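# Spread the towel flat beside the basket on the table

## Task

Lay the towel out flat as a single layer, entirely on the table and, viewed from above, not overlapping the basket; the basket must stay upright with all of its base on the table; finish by releasing everything and moving the hands away.

## Robot and tools

Robot: two arms, left_arm (base near y = +0.265 m) and right_arm (base near y = -0.266 m), both at x about -0.04, each carrying a dexterous hand (right_arm a right hand, left_arm its mirror-image left hand). Scene frame: origin at table-top height midway between the arm bases, +x out over the table, +y toward left_arm, +z up. Image left/right does not match arm names. A camera stand sits behind the arms.

execute_actions(actions, cameras). actions is a list of actions; each action is a table of up to 15 rows, one row per 1/30 s control step (an action lasts 0.5 s; a short table repeats its final row). Every row is one flat list of 48 numbers, each in [-1, 1], covering both arms even if one is idle: left arm dx, dy, dz, rx, ry, rz; then 16 left-hand motor goals; left current_limit, speed; then the same 24 numbers for the right arm and hand.

Arm numbers are an offset, not a pose: they shift the hand point target away from the Hand target it had when that action began, measured along that target's own axes (not the scene axes). Each row within an action counts from the same starting target, not from the row before. Scale: 1.0 = 0.6 m for dx, dy, dz and 180 degrees for the rotation vector rx, ry, rz. Sending the same offset again moves further. The controller limits commanded orientation to 40 degrees from the measured one per step, and one action may fall short; the hand often rests a few cm off the target (elbow sag, friction, more when loaded). An all-zero action re-requests the target; if still short, send the remaining gap as an offset. To stop pressing on something, command the target back beyond the hand point.

Hand point axes (right hand): +z along straight fingers toward the tips, +x across the palm away from the thumb (toward the thumb on the left hand), +y out of the palm face (palm at y = -0.062). Straight fingertips reach about 0.139 m past the knuckles at z = -0.017. A rigid mast on the palm side near the wrist can collide with objects.

Hand motor order (16 numbers, used in rows and all hand result lists): index_mcp, index_abd, index_pip, index_dip, middle_mcp, middle_abd, middle_pip, middle_dip, ring_mcp, ring_abd, ring_pip, ring_dip, thumb_cmc, thumb_axl, thumb_mcp, thumb_ipl. Each is an absolute goal angle scaled linearly between the hinge stops (degrees at +1, at -1; value when straight): finger _mcp (+128, -18; -0.75), _abd sideways (+60, -60; 0.00), _pip (+108, -29; -0.58), _dip (+117, -21; -0.70); thumb_cmc (+120, -20; -0.71), thumb_axl (+140, -27; -0.68), thumb_mcp (+109, -69; -0.23), thumb_ipl (+108, -77; -0.17). Toward +1 curls fingers toward the palm and swings the thumb in front of the palm. current_limit maps -1..+1 to 0..550 mA (minimum 11 mA); speed sets motor speed as (speed+1)/2 of 8.5 rad/s. Initial values +0.4 and -0.6. Zeros are real goals: to keep a hand unchanged, resend its hand_goal, hand_current_limit and hand_speed.

cameras: list of names (cam_head_left, cam_head_right, cam_high, cam_low, cam_left_wrist, cam_right_wrist) or ["all"]; with an empty actions list all are shown by default, otherwise none. An unknown name invalidates the call. Images are 672x504.

zoom_image(camera, region): region [x0, y0, x1, y1] in pixels of that camera's most recent image, at most 504 by 504; only cameras in the latest image set.

finished_scene(scene): ends the current scene, given its number; irreversible, so call it only when the towel and basket are in their final state with the hands released and clear.

Results: per arm, end_effector_position (m) and end_effector_quat_wxyz in the scene frame, possibly a few cm off; Hand target (the commanded pose after clipping, base for the next offset); joint positions, velocities ("within noise" when still), torques (include arm weight, noisy; joints 3 and 4 wrap at ±28 N m). Per hand: hand_goal, hand_measured (same scale), hand_current_ma, hand_state per motor (moving, goal, blocked, overload), hand_current_limit, hand_speed. A motor held at 495 mA or more for 5 s shuts off for 10 s; MOTOR HOT appears at 85 °C and at 100 °C the arm drops (OVER-TEMPERATURE FAULT). Avoid long stretched holds and pushing into unreachable poses.

Avoid: letting anything fall off the table, dropping or releasing moving objects, striking the table or heavy items, strong pushes, hands touching or gripping each other, and tipping the basket. Grip force grows with how far the goal lies past the object surface, capped by current_limit. Calls return once the robot is still; the robot holds the last command while you think.

Each tool is called in YAML: its name, and indented under it one key for each argument.

## Session

execute_actions:
  actions: []

Scene clock: 0.00 s.
left_arm: end_effector_position=(+0.4919, +0.0394, +0.3758) hand_goal=(-0.754, +0.000, -0.576, -0.696, -0.754, +0.000, -0.576, -0.696, -0.754, +0.000, -0.576, -0.696, -0.714, -0.678, -0.226, -0.168) hand_measured=(-0.754, +0.000, -0.576, -0.696, -0.754, +0.000, -0.576, -0.696, -0.754, +0.000, -0.576, -0.696, -0.714, -0.678, -0.226, -0.168) hand_current_ma=(+0, +0, +0, +0, +0, +0, +0, +0, +0, +0, +0, +0, +0, +0, +0, +0) hand_state=(goal, goal, goal, goal, goal, goal, goal, goal, goal, goal, goal, goal, goal, goal, goal, goal) hand_current_limit=0.40 hand_speed=-0.60 end_effector_quat_wxyz=(+0.576, +0.691, -0.203, +0.387) | right_arm: end_effector_position=(+0.5151, -0.3408, +0.2943) hand_goal=(-0.754, +0.000, -0.576, -0.696, -0.754, +0.000, -0.576, -0.696, -0.754, +0.000, -0.576, -0.696, -0.714, -0.678, -0.226, -0.168) hand_measured=(-0.754, +0.000, -0.576, -0.696, -0.754, +0.000, -0.576, -0.696, -0.754, +0.000, -0.576, -0.696, -0.714, -0.678, -0.226, -0.168) hand_current_ma=(+0, +0, +0, +0, +0, +0, +0, +0, +0, +0, +0, +0, +0, +0, +0, +0) hand_state=(goal, goal, goal, goal, goal, goal, goal, goal, goal, goal, goal, goal, goal, goal, goal, goal) hand_current_limit=0.40 hand_speed=-0.60 end_effector_quat_wxyz=(+0.406, +0.778, +0.294, +0.379)
Joint positions: left_arm=[-0.064 1.657 1.156 0.401 1.186 0.971] | right_arm=[0.079 1.373 0.867 0.041 0.545 0.646]
Joint velocities: within noise
Joint torques (N m): no reading
Heat: left arm: hottest wrist yaw 26 °C; right arm: hottest elbow 28 °C.
Hand target: left_arm +0.4930, +0.0393, +0.3922; +0.573, +0.682, -0.215, +0.401 | right_arm +0.5210, -0.3399, +0.3027; +0.407, +0.776, +0.290, +0.386

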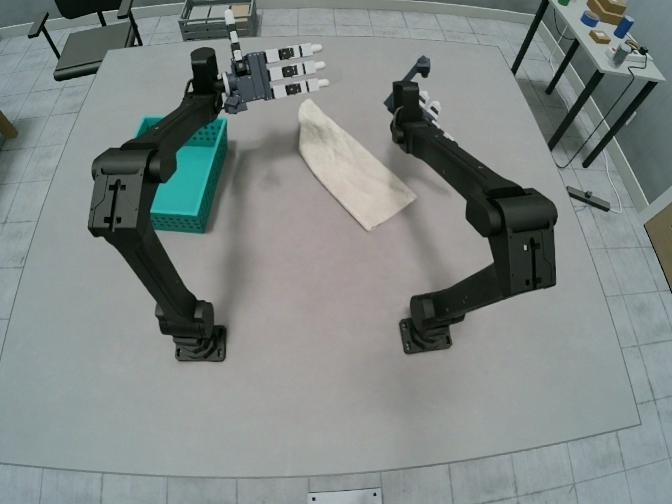

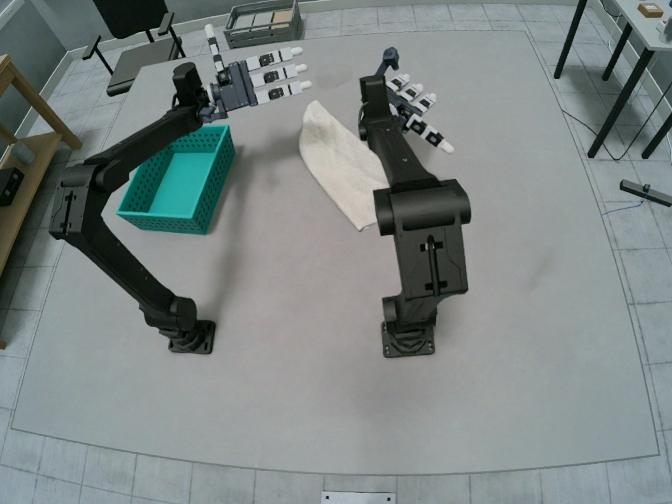

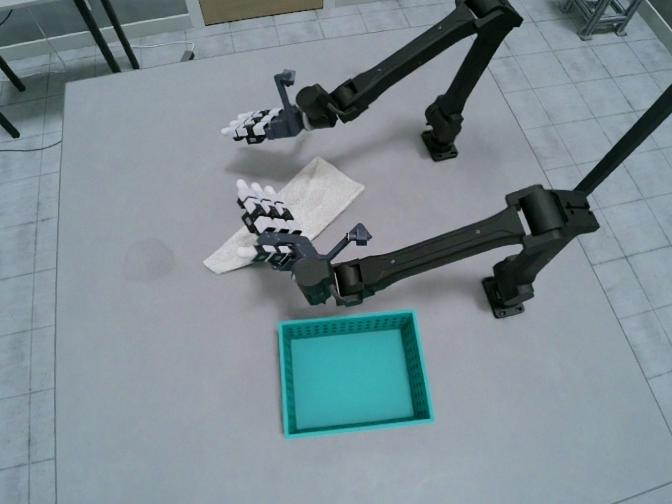

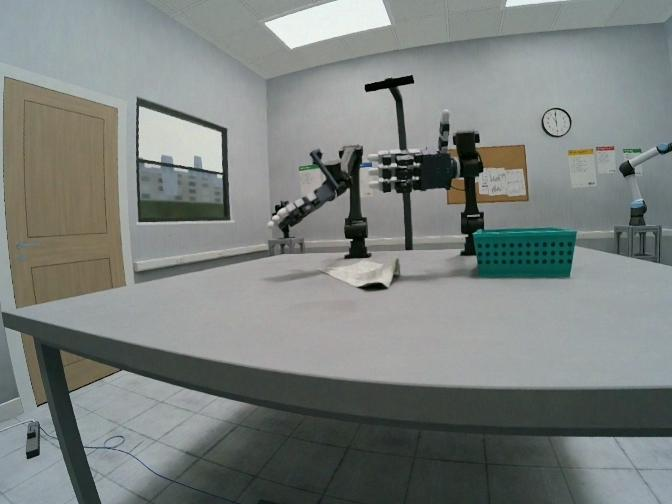

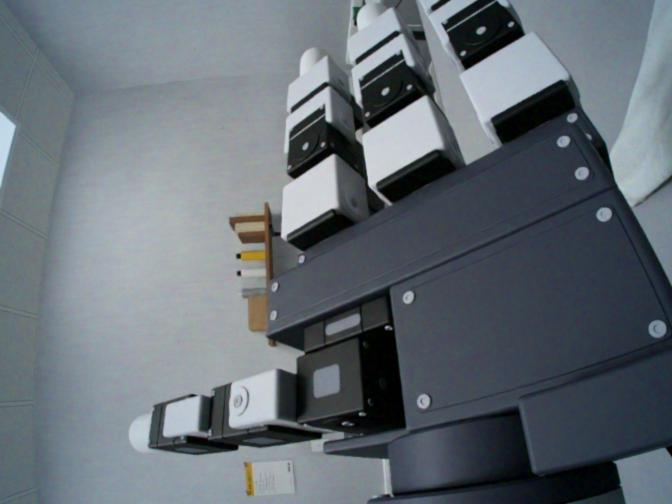

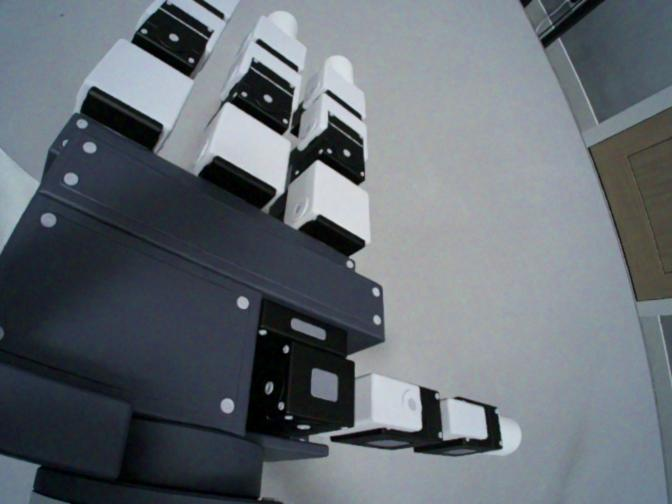

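zoom_image:
  camera: "cam_head_left"
  region: [280, 80, 440, 240]

zoom_image:
  camera: "cam_high"
  region: [180, 140, 380, 290]

zoom_image:
  camera: "cam_low"
  region: [300, 220, 440, 310]

Scaled by 3.150.

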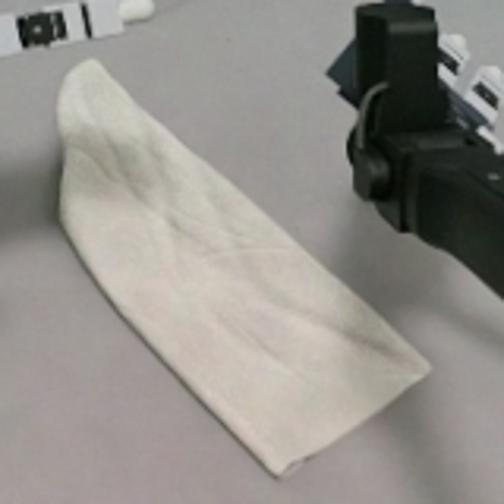

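Scaled by 2.520.

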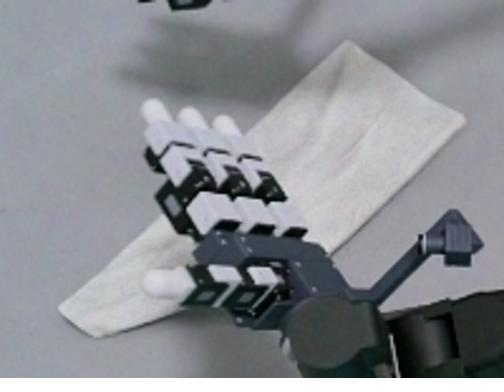

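Scaled by 3.600.

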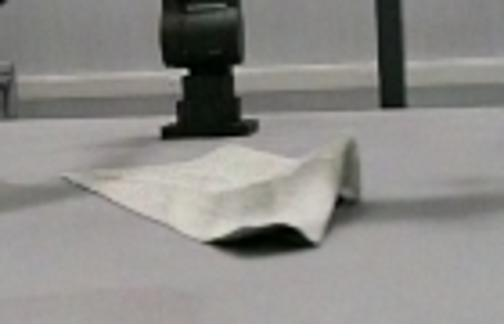

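zoom_image:
  camera: "cam_low"
  region: [315, 250, 410, 300]

zoom_image:
  camera: "cam_head_right"
  region: [280, 80, 400, 240]

zoom_image:
  camera: "cam_head_left"
  region: [290, 90, 360, 180]

zoom_image:
  camera: "cam_head_left"
  region: [350, 170, 430, 240]

Scaled by 5.305.

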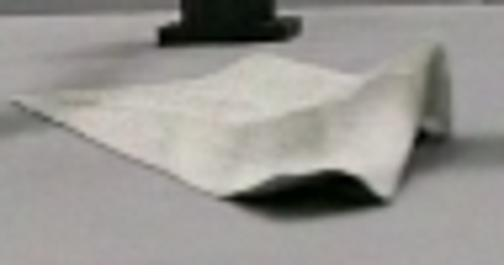

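Scaled by 3.150.

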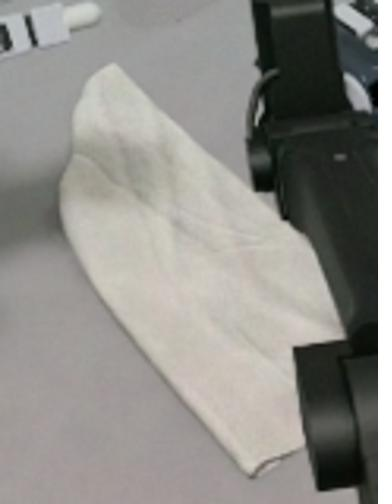

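Scaled by 5.600.

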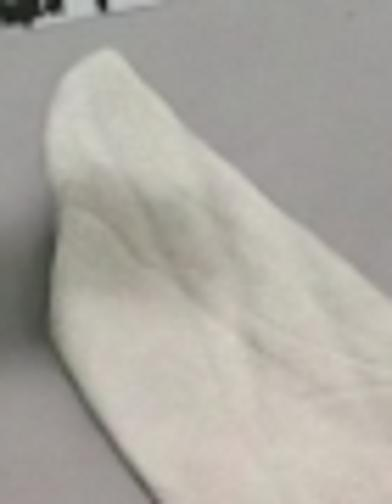

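Scaled by 6.300.

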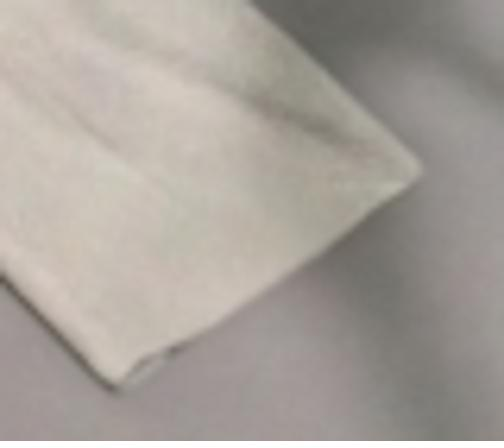

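execute_actions:
  actions:
    - [[-0.00625,0.01894,-0.079,0,0,0,-0.754,0,-0.576,-0.696,-0.754,0,-0.576,-0.696,-0.754,0,-0.576,-0.696,-0.714,-0.678,-0.226,-0.168,0.4,-0.6,0,0,0,0.1026,0.0038,0.0734,0.301,0,-0.285,-0.406,-0.95,0,-0.576,-0.696,-0.95,0,-0.576,-0.696,0.514,-0.678,-0.315,-0.168,0.4,-0.7]]
    - [[-0.00625,0.01894,-0.079,0,0,0,-0.754,0,-0.576,-0.696,-0.754,0,-0.576,-0.696,-0.754,0,-0.576,-0.696,-0.714,-0.678,-0.226,-0.168,0.4,-0.6,0,0,0,0.1026,0.0038,0.0734,0.301,0,-0.285,-0.406,-0.95,0,-0.576,-0.696,-0.95,0,-0.576,-0.696,0.514,-0.678,-0.315,-0.168,0.4,-0.7]]
    - [[-0.00625,0.01894,-0.079,0,0,0,-0.754,0,-0.576,-0.696,-0.754,0,-0.576,-0.696,-0.754,0,-0.576,-0.696,-0.714,-0.678,-0.226,-0.168,0.4,-0.6,0,0,0,0.1026,0.0038,0.0734,0.301,0,-0.285,-0.406,-0.95,0,-0.576,-0.696,-0.95,0,-0.576,-0.696,0.514,-0.678,-0.315,-0.168,0.4,-0.7]]
  cameras: ["cam_head_left"]

Scene clock: 3.90 s.
left_arm: end_effector_position=(+0.4503, +0.1239, +0.3905) hand_goal=(-0.754, +0.000, -0.576, -0.696, -0.754, +0.000, -0.576, -0.696, -0.754, +0.000, -0.576, -0.696, -0.714, -0.678, -0.226, -0.168) hand_measured=(-0.760, +0.000, -0.576, -0.696, -0.760, +0.000, -0.576, -0.696, -0.760, +0.000, -0.576, -0.696, -0.718, -0.678, -0.226, -0.168) hand_current_ma=(-2, +0, +0, +0, -3, +0, +0, +0, -3, +0, +0, +0, -2, +0, +0, +0) hand_state=(goal, goal, goal, goal, goal, goal, goal, goal, goal, goal, goal, goal, goal, goal, goal, goal) hand_current_limit=0.40 hand_speed=-0.60 end_effector_quat_wxyz=(+0.576, +0.686, -0.204, +0.394) | right_arm: end_effector_position=(+0.5091, -0.3357, +0.2887) hand_goal=(+0.300, +0.000, -0.286, -0.406, -0.950, +0.000, -0.576, -0.696, -0.950, +0.000, -0.576, -0.696, +0.514, -0.678, -0.316, -0.168) hand_measured=(+0.288, +0.000, -0.290, -0.410, -0.948, +0.000, -0.576, -0.696, -0.948, +0.000, -0.576, -0.696, +0.500, -0.678, -0.310, -0.168) hand_current_ma=(-13, +0, -3, -2, +1, +0, +0, +0, +1, +0, +0, +0, -15, +0, +5, +0) hand_state=(goal, goal, goal, goal, goal, goal, goal, goal, goal, goal, goal, goal, goal, goal, goal, goal) hand_current_limit=0.40 hand_speed=-0.70 end_effector_quat_wxyz=(-0.148, +0.917, +0.175, +0.326)
Joint positions: left_arm=[0.101 1.54 1.053 0.373 1.346 1] | right_arm=[-0.183 1.377 1.356 -0.964 -0.467 1.212]
Joint torques (N m): left_arm=[-1.85 -14.45 8.12 1.68 0.08 0.06] | right_arm=[-1.32 -12.34 17.72 1.07 -0.36 -0.08]
Heat: left arm: hottest wrist yaw 26 °C; right arm: hottest elbow 29 °C.
Hand target: left_arm +0.4505, +0.1239, +0.3905; +0.576, +0.686, -0.204, +0.394 (last step not sent: back at the drive's target) | right_arm +0.5210, -0.3399, +0.3026; -0.147, +0.916, +0.170, +0.334
Off the commanded pose: left_arm 0.054 m, 2 deg | right_arm 0.019 m, 1 deg.
pose unreachable (left arm): on one or more control steps of this call, first in action 2 (counted from 0), this arm could not follow its commanded pose, so it was not sent that pose on those steps. It may still have moved: this result reports where it is.
cause: moving toward the commanded pose would bring two parts of the arm too close to each other (joints 4 (wrist pitch) to 6 (wrist roll) lie between them).
Images, in order (width x height): cam_head_left 672x504.

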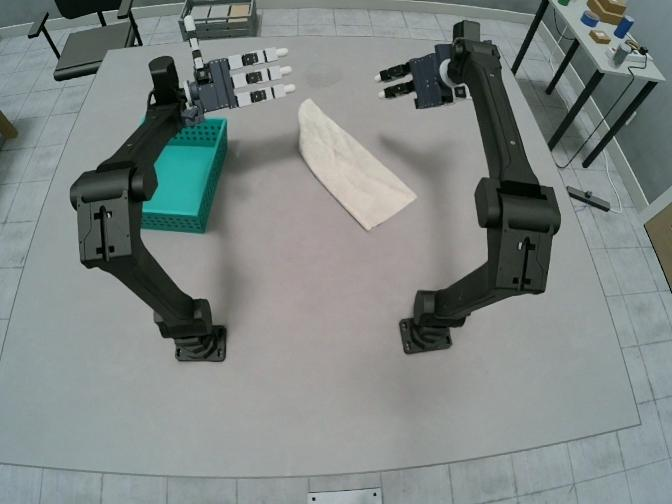

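execute_actions:
  actions:
    - [[0.029,-0.0408,-0.086,0.0294,0.0226,-0.0008,-0.754,0,-0.576,-0.696,-0.754,0,-0.576,-0.696,-0.754,0,-0.576,-0.696,-0.714,-0.678,-0.226,-0.168,0.4,-0.6,0,0,0,0.1026,0.0038,0.0734,0.301,0,-0.285,-0.406,-0.95,0,-0.576,-0.696,-0.95,0,-0.576,-0.696,0.514,-0.678,-0.315,-0.168,0.4,-0.7]]
    - [[0.029,-0.0408,-0.086,0.0294,0.0226,-0.0008,-0.754,0,-0.576,-0.696,-0.754,0,-0.576,-0.696,-0.754,0,-0.576,-0.696,-0.714,-0.678,-0.226,-0.168,0.4,-0.6,0,0,0,0.1026,0.0038,0.0734,0.301,0,-0.285,-0.406,-0.95,0,-0.576,-0.696,-0.95,0,-0.576,-0.696,0.514,-0.678,-0.315,-0.168,0.4,-0.7]]
    - [[0.029,-0.0408,-0.086,0.0294,0.0226,-0.0008,-0.754,0,-0.576,-0.696,-0.754,0,-0.576,-0.696,-0.754,0,-0.576,-0.696,-0.714,-0.678,-0.226,-0.168,0.4,-0.6,0,0,0,0.1026,0.0038,0.0734,0.301,0,-0.285,-0.406,-0.95,0,-0.576,-0.696,-0.95,0,-0.576,-0.696,0.514,-0.678,-0.315,-0.168,0.4,-0.7]]
  cameras: ["cam_head_left","cam_high"]

zoom_image:
  camera: "cam_high"
  region: [180, 140, 380, 290]

Scene clock: 5.97 s.
left_arm: end_effector_position=(+0.4676, +0.3054, +0.3829) hand_goal=(-0.754, +0.000, -0.576, -0.696, -0.754, +0.000, -0.576, -0.696, -0.754, +0.000, -0.576, -0.696, -0.714, -0.678, -0.226, -0.168) hand_measured=(-0.760, +0.000, -0.576, -0.696, -0.760, +0.000, -0.576, -0.696, -0.760, +0.000, -0.576, -0.696, -0.718, -0.678, -0.226, -0.168) hand_current_ma=(-2, +0, +0, +0, -3, +0, +0, +0, -3, +0, +0, +0, -2, +0, +0, +0) hand_state=(goal, goal, goal, goal, goal, goal, goal, goal, goal, goal, goal, goal, goal, goal, goal, goal) hand_current_limit=0.40 hand_speed=-0.60 end_effector_quat_wxyz=(+0.497, +0.716, -0.074, +0.485) | right_arm: end_effector_position=(+0.5123, -0.3345, +0.2997) hand_goal=(+0.300, +0.000, -0.286, -0.406, -0.950, +0.000, -0.576, -0.696, -0.950, +0.000, -0.576, -0.696, +0.514, -0.678, -0.316, -0.168) hand_measured=(+0.300, +0.000, -0.290, -0.410, -0.936, -0.002, -0.574, -0.696, -0.938, +0.000, -0.574, -0.696, +0.510, -0.678, -0.312, -0.168) hand_current_ma=(+0, +0, -2, -2, +14, +0, +1, +0, +11, +0, +0, +0, -3, +0, +3, +0) hand_state=(goal, goal, goal, goal, goal, goal, goal, goal, goal, goal, goal, goal, goal, goal, goal, goal) hand_current_limit=0.40 hand_speed=-0.70 end_effector_quat_wxyz=(-0.624, +0.752, -0.056, +0.208)
Joint positions: left_arm=[0.461 1.54 1.044 0.337 1.344 1.032] | right_arm=[-0.472 1.774 1.763 -1.695 -1.433 1.188]
Joint torques (N m): left_arm=[-2.43 -14.8 9.1 1.36 0.23 0.18] | right_arm=[-1.14 -18.08 14.9 -0.32 -1.17 -0.09]
Heat: left arm: hottest wrist yaw 26 °C; right arm: hottest elbow 30 °C.
Hand target: left_arm +0.4680, +0.3016, +0.3893; +0.496, +0.714, -0.083, +0.487 | right_arm +0.5210, -0.3400, +0.3026; -0.650, +0.741, -0.008, +0.167
Off the commanded pose: left_arm 0.008 m, 1 deg | right_arm 0.011 m, 8 deg.
joint sent to its limit (right arm) — joint 4 (wrist pitch), lower limit. The joint targets are off in orientation, not in position.
Images, in order (width x height): cam_head_left 672x504, cam_high 672x504.

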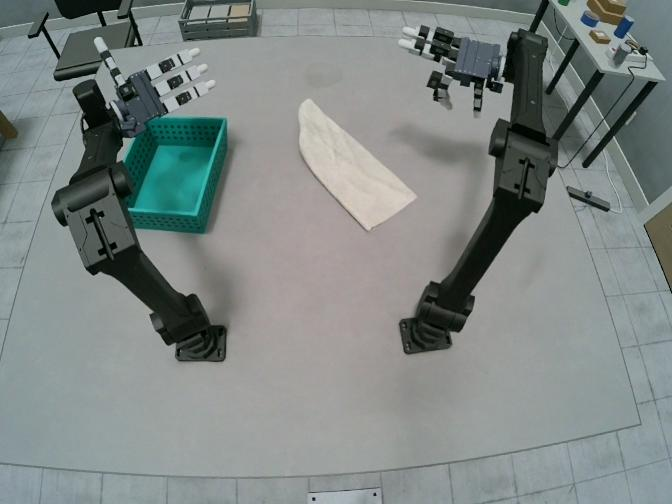

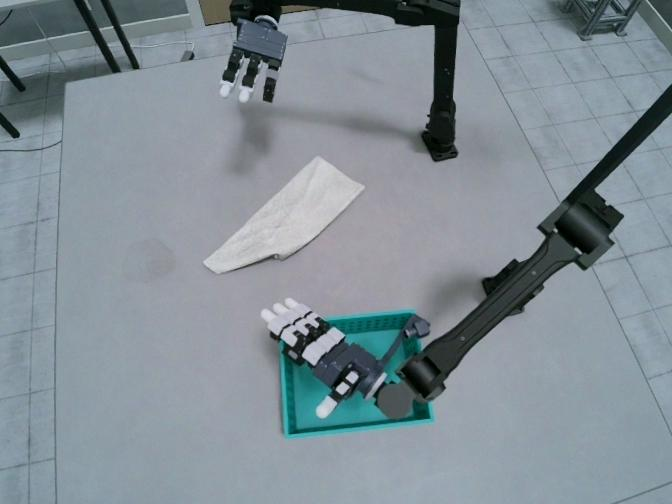

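Scaled by 2.520.

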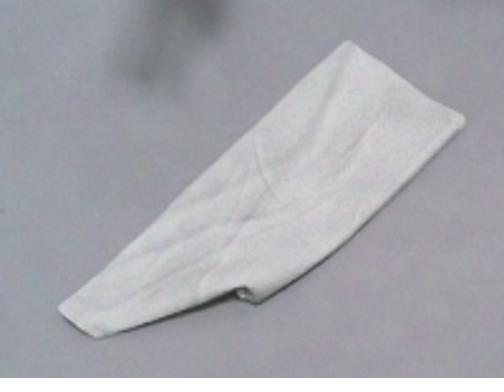

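zoom_image:
  camera: "cam_high"
  region: [195, 225, 295, 285]

execute_actions:
  actions: []
  cameras: ["cam_low","cam_head_right","cam_right_wrist"]

zoom_image:
  camera: "cam_head_right"
  region: [290, 90, 410, 240]

zoom_image:
  camera: "cam_low"
  region: [315, 250, 410, 300]

Scaled by 5.040.

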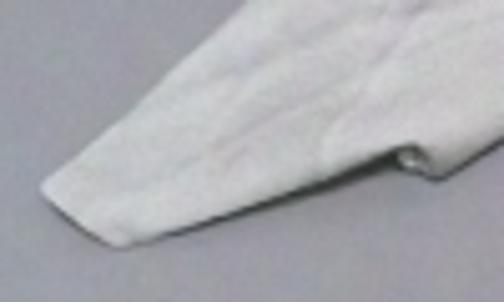

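Scene clock: 6.33 s.
left_arm: end_effector_position=(+0.4676, +0.3054, +0.3829) hand_goal=(-0.754, +0.000, -0.576, -0.696, -0.754, +0.000, -0.576, -0.696, -0.754, +0.000, -0.576, -0.696, -0.714, -0.678, -0.226, -0.168) hand_measured=(-0.760, +0.000, -0.576, -0.696, -0.760, +0.000, -0.576, -0.696, -0.760, +0.000, -0.576, -0.696, -0.718, -0.678, -0.226, -0.168) hand_current_ma=(-2, +0, +0, +0, -3, +0, +0, +0, -3, +0, +0, +0, -2, +0, +0, +0) hand_state=(goal, goal, goal, goal, goal, goal, goal, goal, goal, goal, goal, goal, goal, goal, goal, goal) hand_current_limit=0.40 hand_speed=-0.60 end_effector_quat_wxyz=(+0.497, +0.716, -0.074, +0.485) | right_arm: end_effector_position=(+0.5123, -0.3345, +0.2997) hand_goal=(+0.300, +0.000, -0.286, -0.406, -0.950, +0.000, -0.576, -0.696, -0.950, +0.000, -0.576, -0.696, +0.514, -0.678, -0.316, -0.168) hand_measured=(+0.300, +0.000, -0.290, -0.410, -0.936, -0.002, -0.574, -0.696, -0.938, +0.000, -0.574, -0.696, +0.510, -0.678, -0.312, -0.168) hand_current_ma=(+0, +0, -2, -2, +14, +0, +1, +0, +11, +0, +0, +0, -3, +0, +3, +0) hand_state=(goal, goal, goal, goal, goal, goal, goal, goal, goal, goal, goal, goal, goal, goal, goal, goal) hand_current_limit=0.40 hand_speed=-0.70 end_effector_quat_wxyz=(-0.624, +0.752, -0.056, +0.208)
Joint positions: left_arm=[0.461 1.54 1.044 0.337 1.344 1.032] | right_arm=[-0.472 1.774 1.763 -1.695 -1.433 1.188]
Joint velocities: within noise
Joint torques (N m): left_arm=[-2.49 -14.86 9.1 1.32 0.22 0.14] | right_arm=[-1.32 -18.02 14.86 -0.35 -1.17 -0.1]
Heat: left arm: hottest wrist yaw 26 °C; right arm: hottest elbow 30 °C.
Hand target: left_arm +0.4680, +0.3016, +0.3893; +0.496, +0.714, -0.083, +0.487 | right_arm +0.5210, -0.3400, +0.3026; -0.650, +0.741, -0.008, +0.167
Off the commanded pose: left_arm 0.008 m, 1 deg | right_arm 0.011 m, 8 deg.
Images, in order (width x height): cam_head_right 672x504, cam_low 672x504, cam_right_wrist 672x504.

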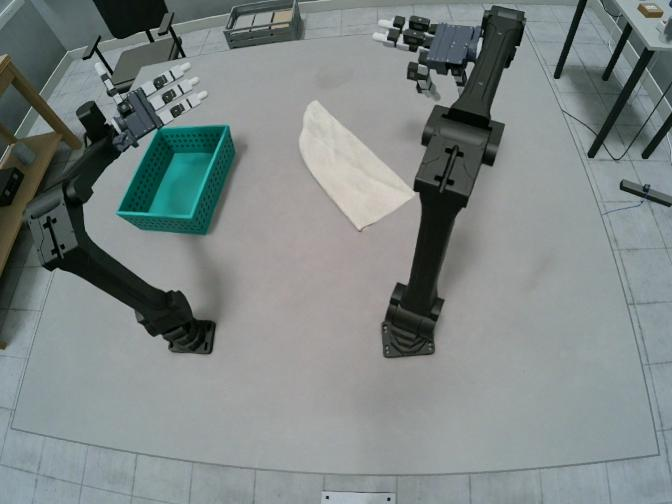

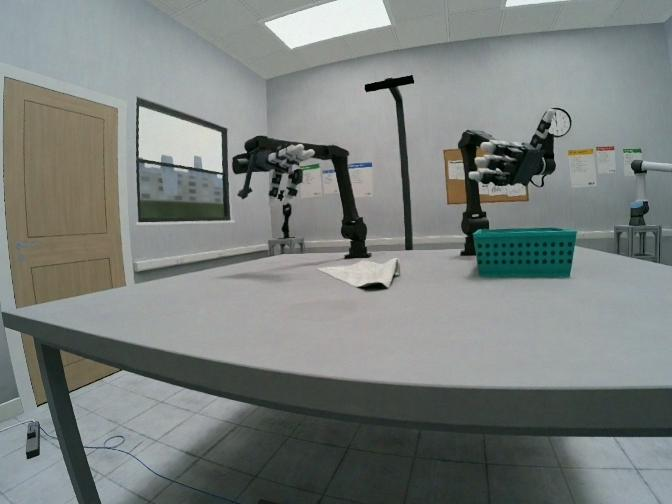

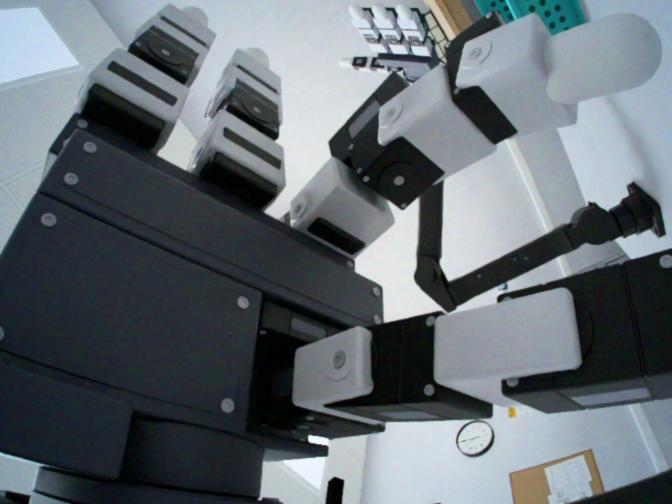

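Scaled by 3.360.

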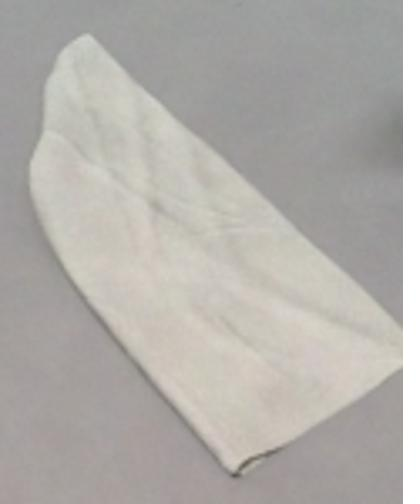

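Scaled by 5.305.

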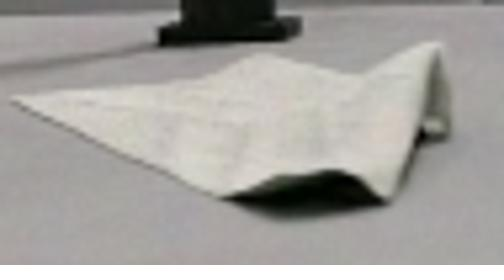

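execute_actions:
  actions:
    - [[0,0,0,0,0,0,-0.754,0,-0.576,-0.696,-0.754,0,-0.576,-0.696,-0.754,0,-0.576,-0.696,-0.714,-0.678,-0.226,-0.168,0.4,-0.6,0,0.0275,0.0791,0,0,0,0.301,0,-0.285,-0.406,-0.95,0,-0.576,-0.696,-0.95,0,-0.576,-0.696,0.514,-0.678,-0.315,-0.168,0.4,-0.8]]
    - [[0,0,0,0,0,0,-0.754,0,-0.576,-0.696,-0.754,0,-0.576,-0.696,-0.754,0,-0.576,-0.696,-0.714,-0.678,-0.226,-0.168,0.4,-0.6,0,0.0275,0.0791,0,0,0,0.301,0,-0.285,-0.406,-0.95,0,-0.576,-0.696,-0.95,0,-0.576,-0.696,0.514,-0.678,-0.315,-0.168,0.4,-0.8]]
    - [[0,0,0,0,0,0,-0.754,0,-0.576,-0.696,-0.754,0,-0.576,-0.696,-0.754,0,-0.576,-0.696,-0.714,-0.678,-0.226,-0.168,0.4,-0.6,0,0.0275,0.0791,0,0,0,0.301,0,-0.285,-0.406,-0.95,0,-0.576,-0.696,-0.95,0,-0.576,-0.696,0.514,-0.678,-0.315,-0.168,0.4,-0.8]]
    - [[0,0,0,0,0,0,-0.754,0,-0.576,-0.696,-0.754,0,-0.576,-0.696,-0.754,0,-0.576,-0.696,-0.714,-0.678,-0.226,-0.168,0.4,-0.6,0,0.0275,0.0791,0,0,0,0.301,0,-0.285,-0.406,-0.95,0,-0.576,-0.696,-0.95,0,-0.576,-0.696,0.514,-0.678,-0.315,-0.168,0.4,-0.8]]
    - [[0,0,0,0,0,0,-0.754,0,-0.576,-0.696,-0.754,0,-0.576,-0.696,-0.754,0,-0.576,-0.696,-0.714,-0.678,-0.226,-0.168,0.4,-0.6,0,0.0275,0.0791,0,0,0,0.301,0,-0.285,-0.406,-0.95,0,-0.576,-0.696,-0.95,0,-0.576,-0.696,0.514,-0.678,-0.315,-0.168,0.4,-0.8]]
    - [[0,0,0,0,0,0,-0.754,0,-0.576,-0.696,-0.754,0,-0.576,-0.696,-0.754,0,-0.576,-0.696,-0.714,-0.678,-0.226,-0.168,0.4,-0.6,0,0.0275,0.0791,0,0,0,0.301,0,-0.285,-0.406,-0.95,0,-0.576,-0.696,-0.95,0,-0.576,-0.696,0.514,-0.678,-0.315,-0.168,0.4,-0.8]]
    - [[0,0,0,0,0,0,-0.754,0,-0.576,-0.696,-0.754,0,-0.576,-0.696,-0.754,0,-0.576,-0.696,-0.714,-0.678,-0.226,-0.168,0.4,-0.6,0,0.0275,0.0791,0,0,0,0.301,0,-0.285,-0.406,-0.95,0,-0.576,-0.696,-0.95,0,-0.576,-0.696,0.514,-0.678,-0.315,-0.168,0.4,-0.8]]
    - [[0,0,0,0,0,0,-0.754,0,-0.576,-0.696,-0.754,0,-0.576,-0.696,-0.754,0,-0.576,-0.696,-0.714,-0.678,-0.226,-0.168,0.4,-0.6,0,0.0275,0.0791,0,0,0,0.301,0,-0.285,-0.406,-0.95,0,-0.576,-0.696,-0.95,0,-0.576,-0.696,0.514,-0.678,-0.315,-0.168,0.4,-0.8]]
  cameras: ["cam_head_left","cam_high","cam_low"]

Scene clock: 11.77 s.
left_arm: end_effector_position=(+0.4676, +0.3054, +0.3828) hand_goal=(-0.754, +0.000, -0.576, -0.696, -0.754, +0.000, -0.576, -0.696, -0.754, +0.000, -0.576, -0.696, -0.714, -0.678, -0.226, -0.168) hand_measured=(-0.760, +0.000, -0.576, -0.696, -0.760, +0.000, -0.576, -0.696, -0.760, +0.000, -0.576, -0.696, -0.718, -0.678, -0.226, -0.168) hand_current_ma=(-2, +0, +0, +0, -3, +0, +0, +0, -3, +0, +0, +0, -2, +0, +0, +0) hand_state=(goal, goal, goal, goal, goal, goal, goal, goal, goal, goal, goal, goal, goal, goal, goal, goal) hand_current_limit=0.40 hand_speed=-0.60 end_effector_quat_wxyz=(+0.497, +0.716, -0.074, +0.485) | right_arm: end_effector_position=(+0.6307, +0.0004, +0.1402) hand_goal=(+0.300, +0.000, -0.286, -0.406, -0.950, +0.000, -0.576, -0.696, -0.950, +0.000, -0.576, -0.696, +0.514, -0.678, -0.316, -0.168) hand_measured=(+0.300, +0.000, -0.288, -0.410, -0.936, -0.002, -0.574, -0.696, -0.938, +0.000, -0.574, -0.696, +0.510, -0.678, -0.314, -0.168) hand_current_ma=(+0, +0, -1, -2, +14, +0, +1, +0, +11, +0, +0, +0, -2, +0, +2, +0) hand_state=(goal, goal, goal, goal, goal, goal, goal, goal, goal, goal, goal, goal, goal, goal, goal, goal) hand_current_limit=0.40 hand_speed=-0.80 end_effector_quat_wxyz=(-0.606, +0.783, +0.088, +0.108)
Joint positions: left_arm=[0.461 1.54 1.044 0.337 1.344 1.033] | right_arm=[0.123 2.041 1.73 -0.488 -1.227 2.085]
Joint torques (N m): left_arm=[-2.43 -14.8 9.1 1.29 0.23 0.13] | right_arm=[-1.03 -22.12 16.5 1.46 -0.7 0.02]
Heat: left arm: hottest wrist yaw 26 °C; right arm: hottest elbow 31 °C.
Hand target: left_arm +0.4680, +0.3015, +0.3893; +0.496, +0.714, -0.083, +0.487 | right_arm +0.6459, +0.0045, +0.1375; -0.650, +0.741, -0.008, +0.167
Off the commanded pose: left_arm 0.007 m, 1 deg | right_arm 0.016 m, 15 deg.
joint sent to its limit (right arm) — joint 6 (wrist roll), upper limit. The joint targets are off in orientation, not in position.
Images, in order (width x height): cam_head_left 672x504, cam_high 672x504, cam_low 672x504.

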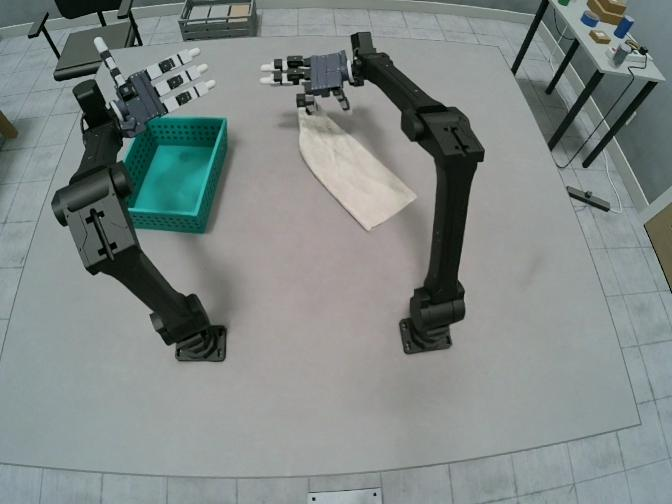

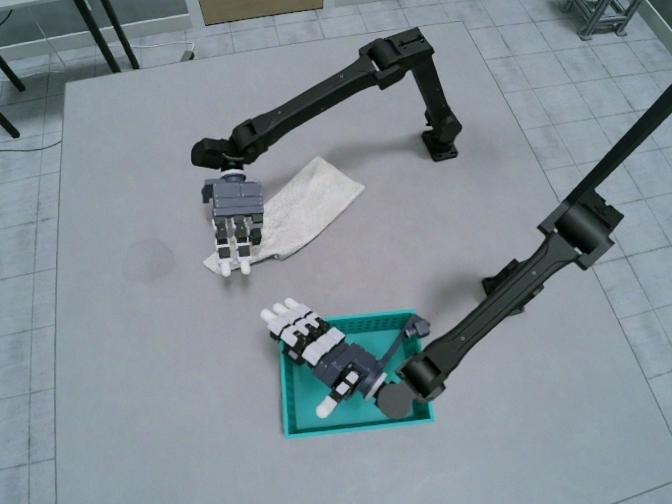

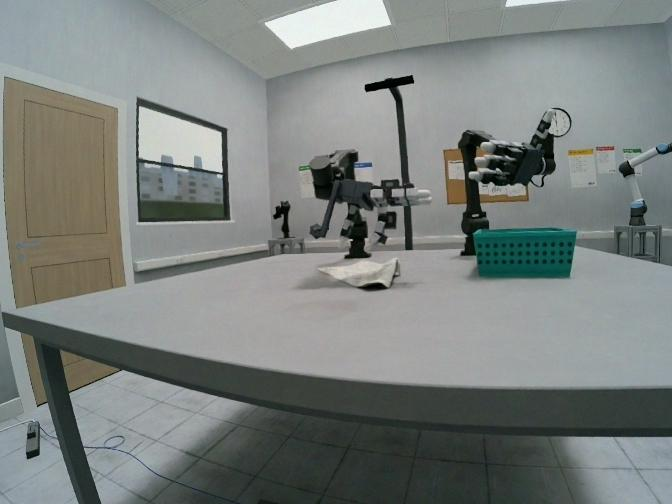

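execute_actions:
  actions:
    - [[0,0,0,0,0,0,-0.754,0,-0.576,-0.696,-0.754,0,-0.576,-0.696,-0.754,0,-0.576,-0.696,-0.714,-0.678,-0.226,-0.168,0.4,-0.6,-0.059,0.0381,-0.0078,0.0171,-0.0699,-0.0071,0.301,0,-0.285,-0.406,-0.95,0,-0.576,-0.696,-0.95,0,-0.576,-0.696,0.514,-0.678,-0.315,-0.168,0.4,-0.8]]
    - [[0,0,0,0,0,0,-0.754,0,-0.576,-0.696,-0.754,0,-0.576,-0.696,-0.754,0,-0.576,-0.696,-0.714,-0.678,-0.226,-0.168,0.4,-0.6,-0.0138,0.0564,0.0058,0,0,0,0.301,0,-0.285,-0.406,-0.95,0,-0.576,-0.696,-0.95,0,-0.576,-0.696,0.514,-0.678,-0.315,-0.168,0.4,-0.8]]
    - [[0,0,0,0,0,0,-0.754,0,-0.576,-0.696,-0.754,0,-0.576,-0.696,-0.754,0,-0.576,-0.696,-0.714,-0.678,-0.226,-0.168,0.4,-0.6,-0.0138,0.0564,0.0058,0,0,0,0.301,0,-0.285,-0.406,-0.95,0,-0.576,-0.696,-0.95,0,-0.576,-0.696,0.514,-0.678,-0.315,-0.168,0.4,-0.8]]
  cameras: ["cam_head_left","cam_low"]

zoom_image:
  camera: "cam_head_left"
  region: [250, 60, 410, 180]

zoom_image:
  camera: "cam_low"
  region: [300, 180, 440, 300]

Scene clock: 13.93 s.
left_arm: end_effector_position=(+0.4676, +0.3054, +0.3828) hand_goal=(-0.754, +0.000, -0.576, -0.696, -0.754, +0.000, -0.576, -0.696, -0.754, +0.000, -0.576, -0.696, -0.714, -0.678, -0.226, -0.168) hand_measured=(-0.760, +0.000, -0.576, -0.696, -0.760, +0.000, -0.576, -0.696, -0.760, +0.000, -0.576, -0.696, -0.718, -0.678, -0.226, -0.168) hand_current_ma=(-2, +0, +0, +0, -3, +0, +0, +0, -3, +0, +0, +0, -2, +0, +0, +0) hand_state=(goal, goal, goal, goal, goal, goal, goal, goal, goal, goal, goal, goal, goal, goal, goal, goal) hand_current_limit=0.40 hand_speed=-0.60 end_effector_quat_wxyz=(+0.497, +0.716, -0.074, +0.485) | right_arm: end_effector_position=(+0.6136, +0.0131, +0.0679) hand_goal=(+0.300, +0.000, -0.286, -0.406, -0.950, +0.000, -0.576, -0.696, -0.950, +0.000, -0.576, -0.696, +0.514, -0.678, -0.316, -0.168) hand_measured=(+0.302, +0.006, -0.280, -0.400, -0.936, -0.002, -0.574, -0.696, -0.938, +0.000, -0.574, -0.696, +0.510, -0.678, -0.314, -0.168) hand_current_ma=(+1, +3, +4, +3, +14, +0, +1, +0, +11, +0, +0, +0, -2, +0, +1, +0) hand_state=(goal, goal, goal, goal, goal, goal, goal, goal, goal, goal, goal, goal, goal, goal, goal, goal) hand_current_limit=0.40 hand_speed=-0.80 end_effector_quat_wxyz=(-0.652, +0.744, +0.123, +0.082)
Joint positions: left_arm=[0.461 1.54 1.044 0.337 1.344 1.033] | right_arm=[0.123 2.13 1.626 -0.27 -1.373 2.088]
Joint torques (N m): left_arm=[-2.49 -14.8 9.11 1.28 0.22 0.13] | right_arm=[-1.9 -21.95 10.97 1.55 -0.57 0]
Heat: left arm: hottest elbow 26 °C; right arm: hottest elbow 31 °C.
Hand target: left_arm +0.4680, +0.3015, +0.3893; +0.496, +0.714, -0.083, +0.487 | right_arm +0.6159, +0.0049, +0.0376; -0.665, +0.737, +0.076, +0.092
Off the commanded pose: left_arm 0.007 m, 1 deg | right_arm 0.032 m, 6 deg.
joint sent to its limit (right arm) — joint 6 (wrist roll), upper limit. The joint targets are off in orientation, not in position.
Images, in order (width x height): cam_head_left 672x504, cam_low 672x504.

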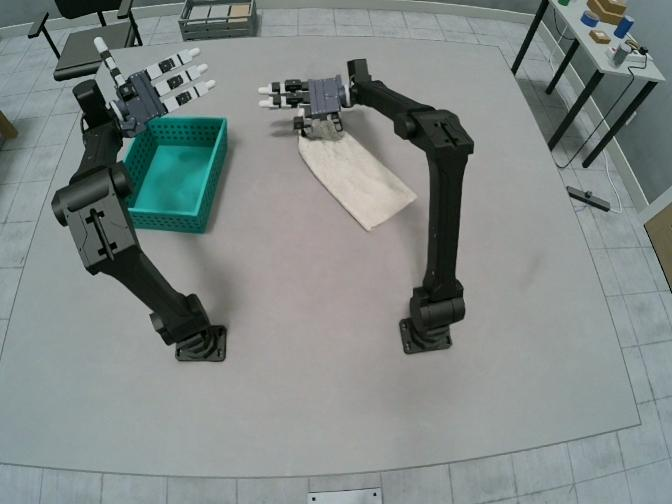

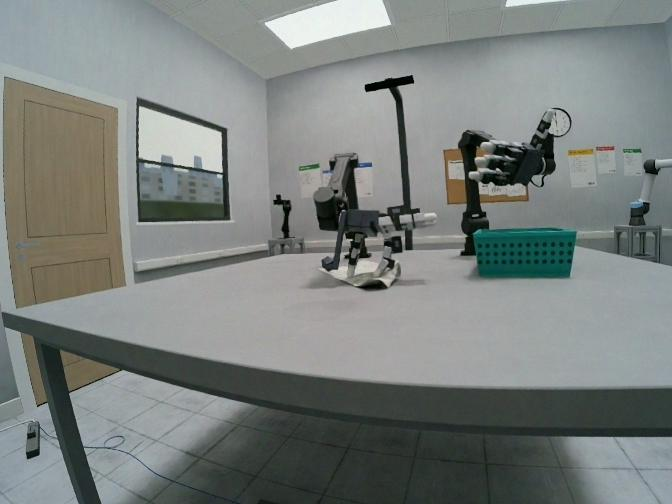

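Scaled by 3.150.

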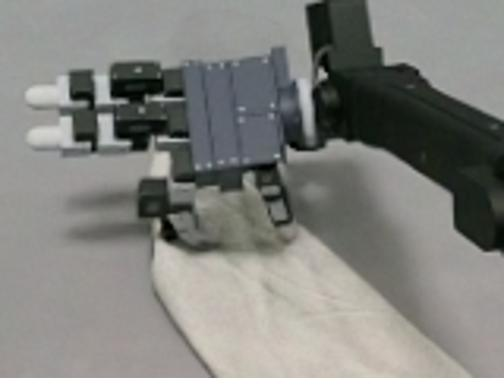

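Scaled by 3.600.

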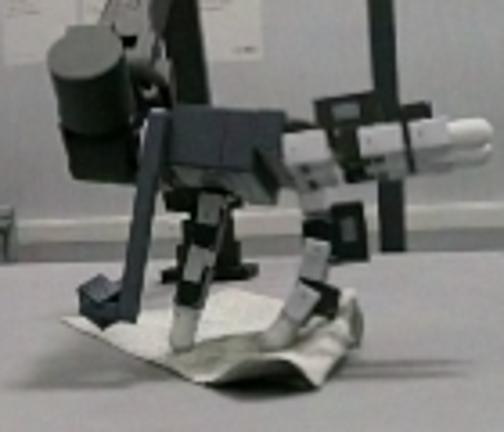

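execute_actions:
  actions:
    - [[0,0,0,0,0,0,-0.754,0,-0.576,-0.696,-0.754,0,-0.576,-0.696,-0.754,0,-0.576,-0.696,-0.714,-0.678,-0.226,-0.168,0.4,-0.6,-0.0157,0.0039,-0.0752,0,0,0,0.301,0,-0.285,-0.406,-0.95,0,-0.576,-0.696,-0.95,0,-0.576,-0.696,0.514,-0.678,-0.315,-0.168,0.4,-0.8]]
    - [[0,0,0,0,0,0,-0.754,0,-0.576,-0.696,-0.754,0,-0.576,-0.696,-0.754,0,-0.576,-0.696,-0.714,-0.678,-0.226,-0.168,0.4,-0.6,-0.0157,0.0039,-0.0752,0,0,0,0.301,0,-0.285,-0.406,-0.95,0,-0.576,-0.696,-0.95,0,-0.576,-0.696,0.514,-0.678,-0.315,-0.168,0.4,-0.8]]
    - [[0,0,0,0,0,0,-0.754,0,-0.576,-0.696,-0.754,0,-0.576,-0.696,-0.754,0,-0.576,-0.696,-0.714,-0.678,-0.226,-0.168,0.4,-0.6,-0.0157,0.0039,-0.0752,0,0,0,0.301,0,-0.285,-0.406,-0.95,0,-0.576,-0.696,-0.95,0,-0.576,-0.696,0.514,-0.678,-0.315,-0.168,0.4,-0.8]]
  cameras: ["cam_head_left","cam_low","cam_high"]

zoom_image:
  camera: "cam_high"
  region: [180, 140, 380, 290]

Scene clock: 16.27 s.
left_arm: end_effector_position=(+0.4676, +0.3054, +0.3828) hand_goal=(-0.754, +0.000, -0.576, -0.696, -0.754, +0.000, -0.576, -0.696, -0.754, +0.000, -0.576, -0.696, -0.714, -0.678, -0.226, -0.168) hand_measured=(-0.760, +0.000, -0.576, -0.696, -0.760, +0.000, -0.576, -0.696, -0.760, +0.000, -0.576, -0.696, -0.718, -0.678, -0.226, -0.168) hand_current_ma=(-2, +0, +0, +0, -3, +0, +0, +0, -3, +0, +0, +0, -2, +0, +0, +0) hand_state=(goal, goal, goal, goal, goal, goal, goal, goal, goal, goal, goal, goal, goal, goal, goal, goal) hand_current_limit=0.40 hand_speed=-0.60 end_effector_quat_wxyz=(+0.497, +0.716, -0.074, +0.485) | right_arm: end_effector_position=(+0.5894, -0.1197, +0.0671) hand_goal=(+0.300, +0.000, -0.286, -0.406, -0.950, +0.000, -0.576, -0.696, -0.950, +0.000, -0.576, -0.696, +0.514, -0.678, -0.316, -0.168) hand_measured=(+0.294, +0.008, -0.288, -0.406, -0.936, -0.002, -0.574, -0.696, -0.938, +0.000, -0.574, -0.696, +0.550, -0.678, -0.298, -0.160) hand_current_ma=(-5, +5, -1, +0, +14, +0, +1, +0, +11, +0, +0, +0, +58, +0, +28, +11) hand_state=(goal, goal, goal, goal, goal, goal, goal, goal, goal, goal, goal, goal, blocked, goal, goal, goal) hand_current_limit=0.40 hand_speed=-0.80 end_effector_quat_wxyz=(+0.675, -0.722, -0.083, -0.124)
Joint positions: left_arm=[0.461 1.54 1.044 0.337 1.344 1.033] | right_arm=[-0.092 2.048 1.475 -0.46 -1.505 1.811]
Joint torques (N m): left_arm=[-2.43 -14.86 9.1 1.29 0.22 0.13] | right_arm=[-2.2 -20.07 9.7 0.18 -0.41 -0.15]
Heat: left arm: hottest elbow 26 °C; right arm: hottest elbow 31 °C.
Hand target: left_arm +0.4680, +0.3015, +0.3893; +0.496, +0.714, -0.083, +0.487 | right_arm +0.5854, -0.1304, +0.0375; +0.665, -0.737, -0.076, -0.092
Off the commanded pose: left_arm 0.007 m, 1 deg | right_arm 0.032 m, 4 deg.
Images, in order (width x height): cam_head_left 672x504, cam_high 672x504, cam_low 672x504.

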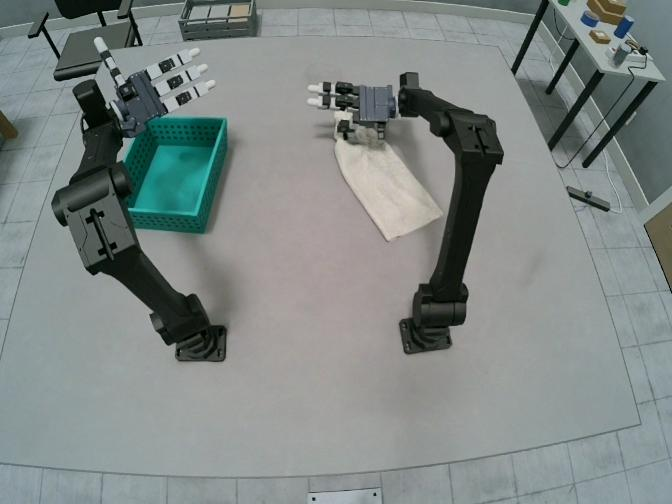

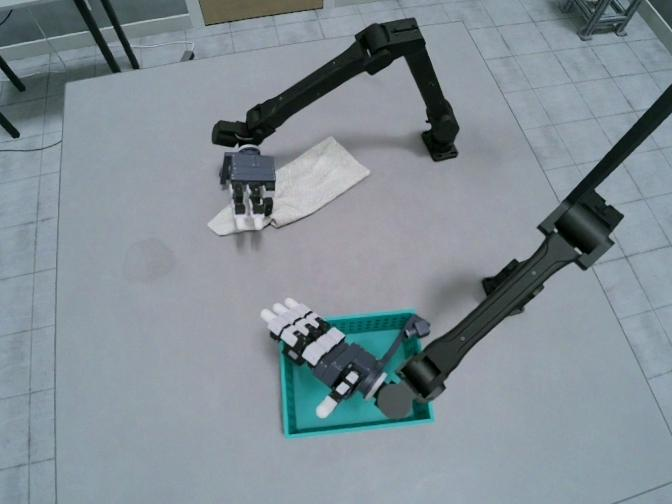

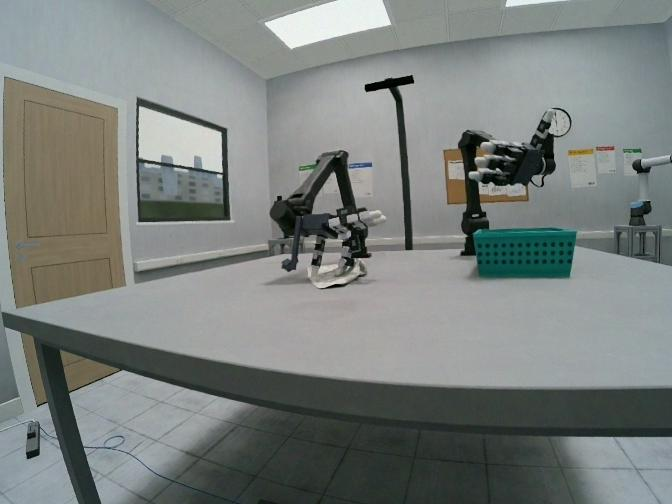

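Scaled by 2.520.

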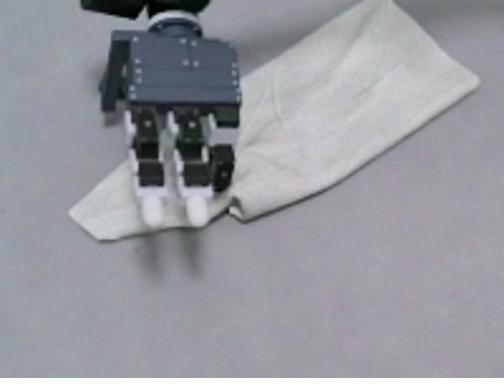

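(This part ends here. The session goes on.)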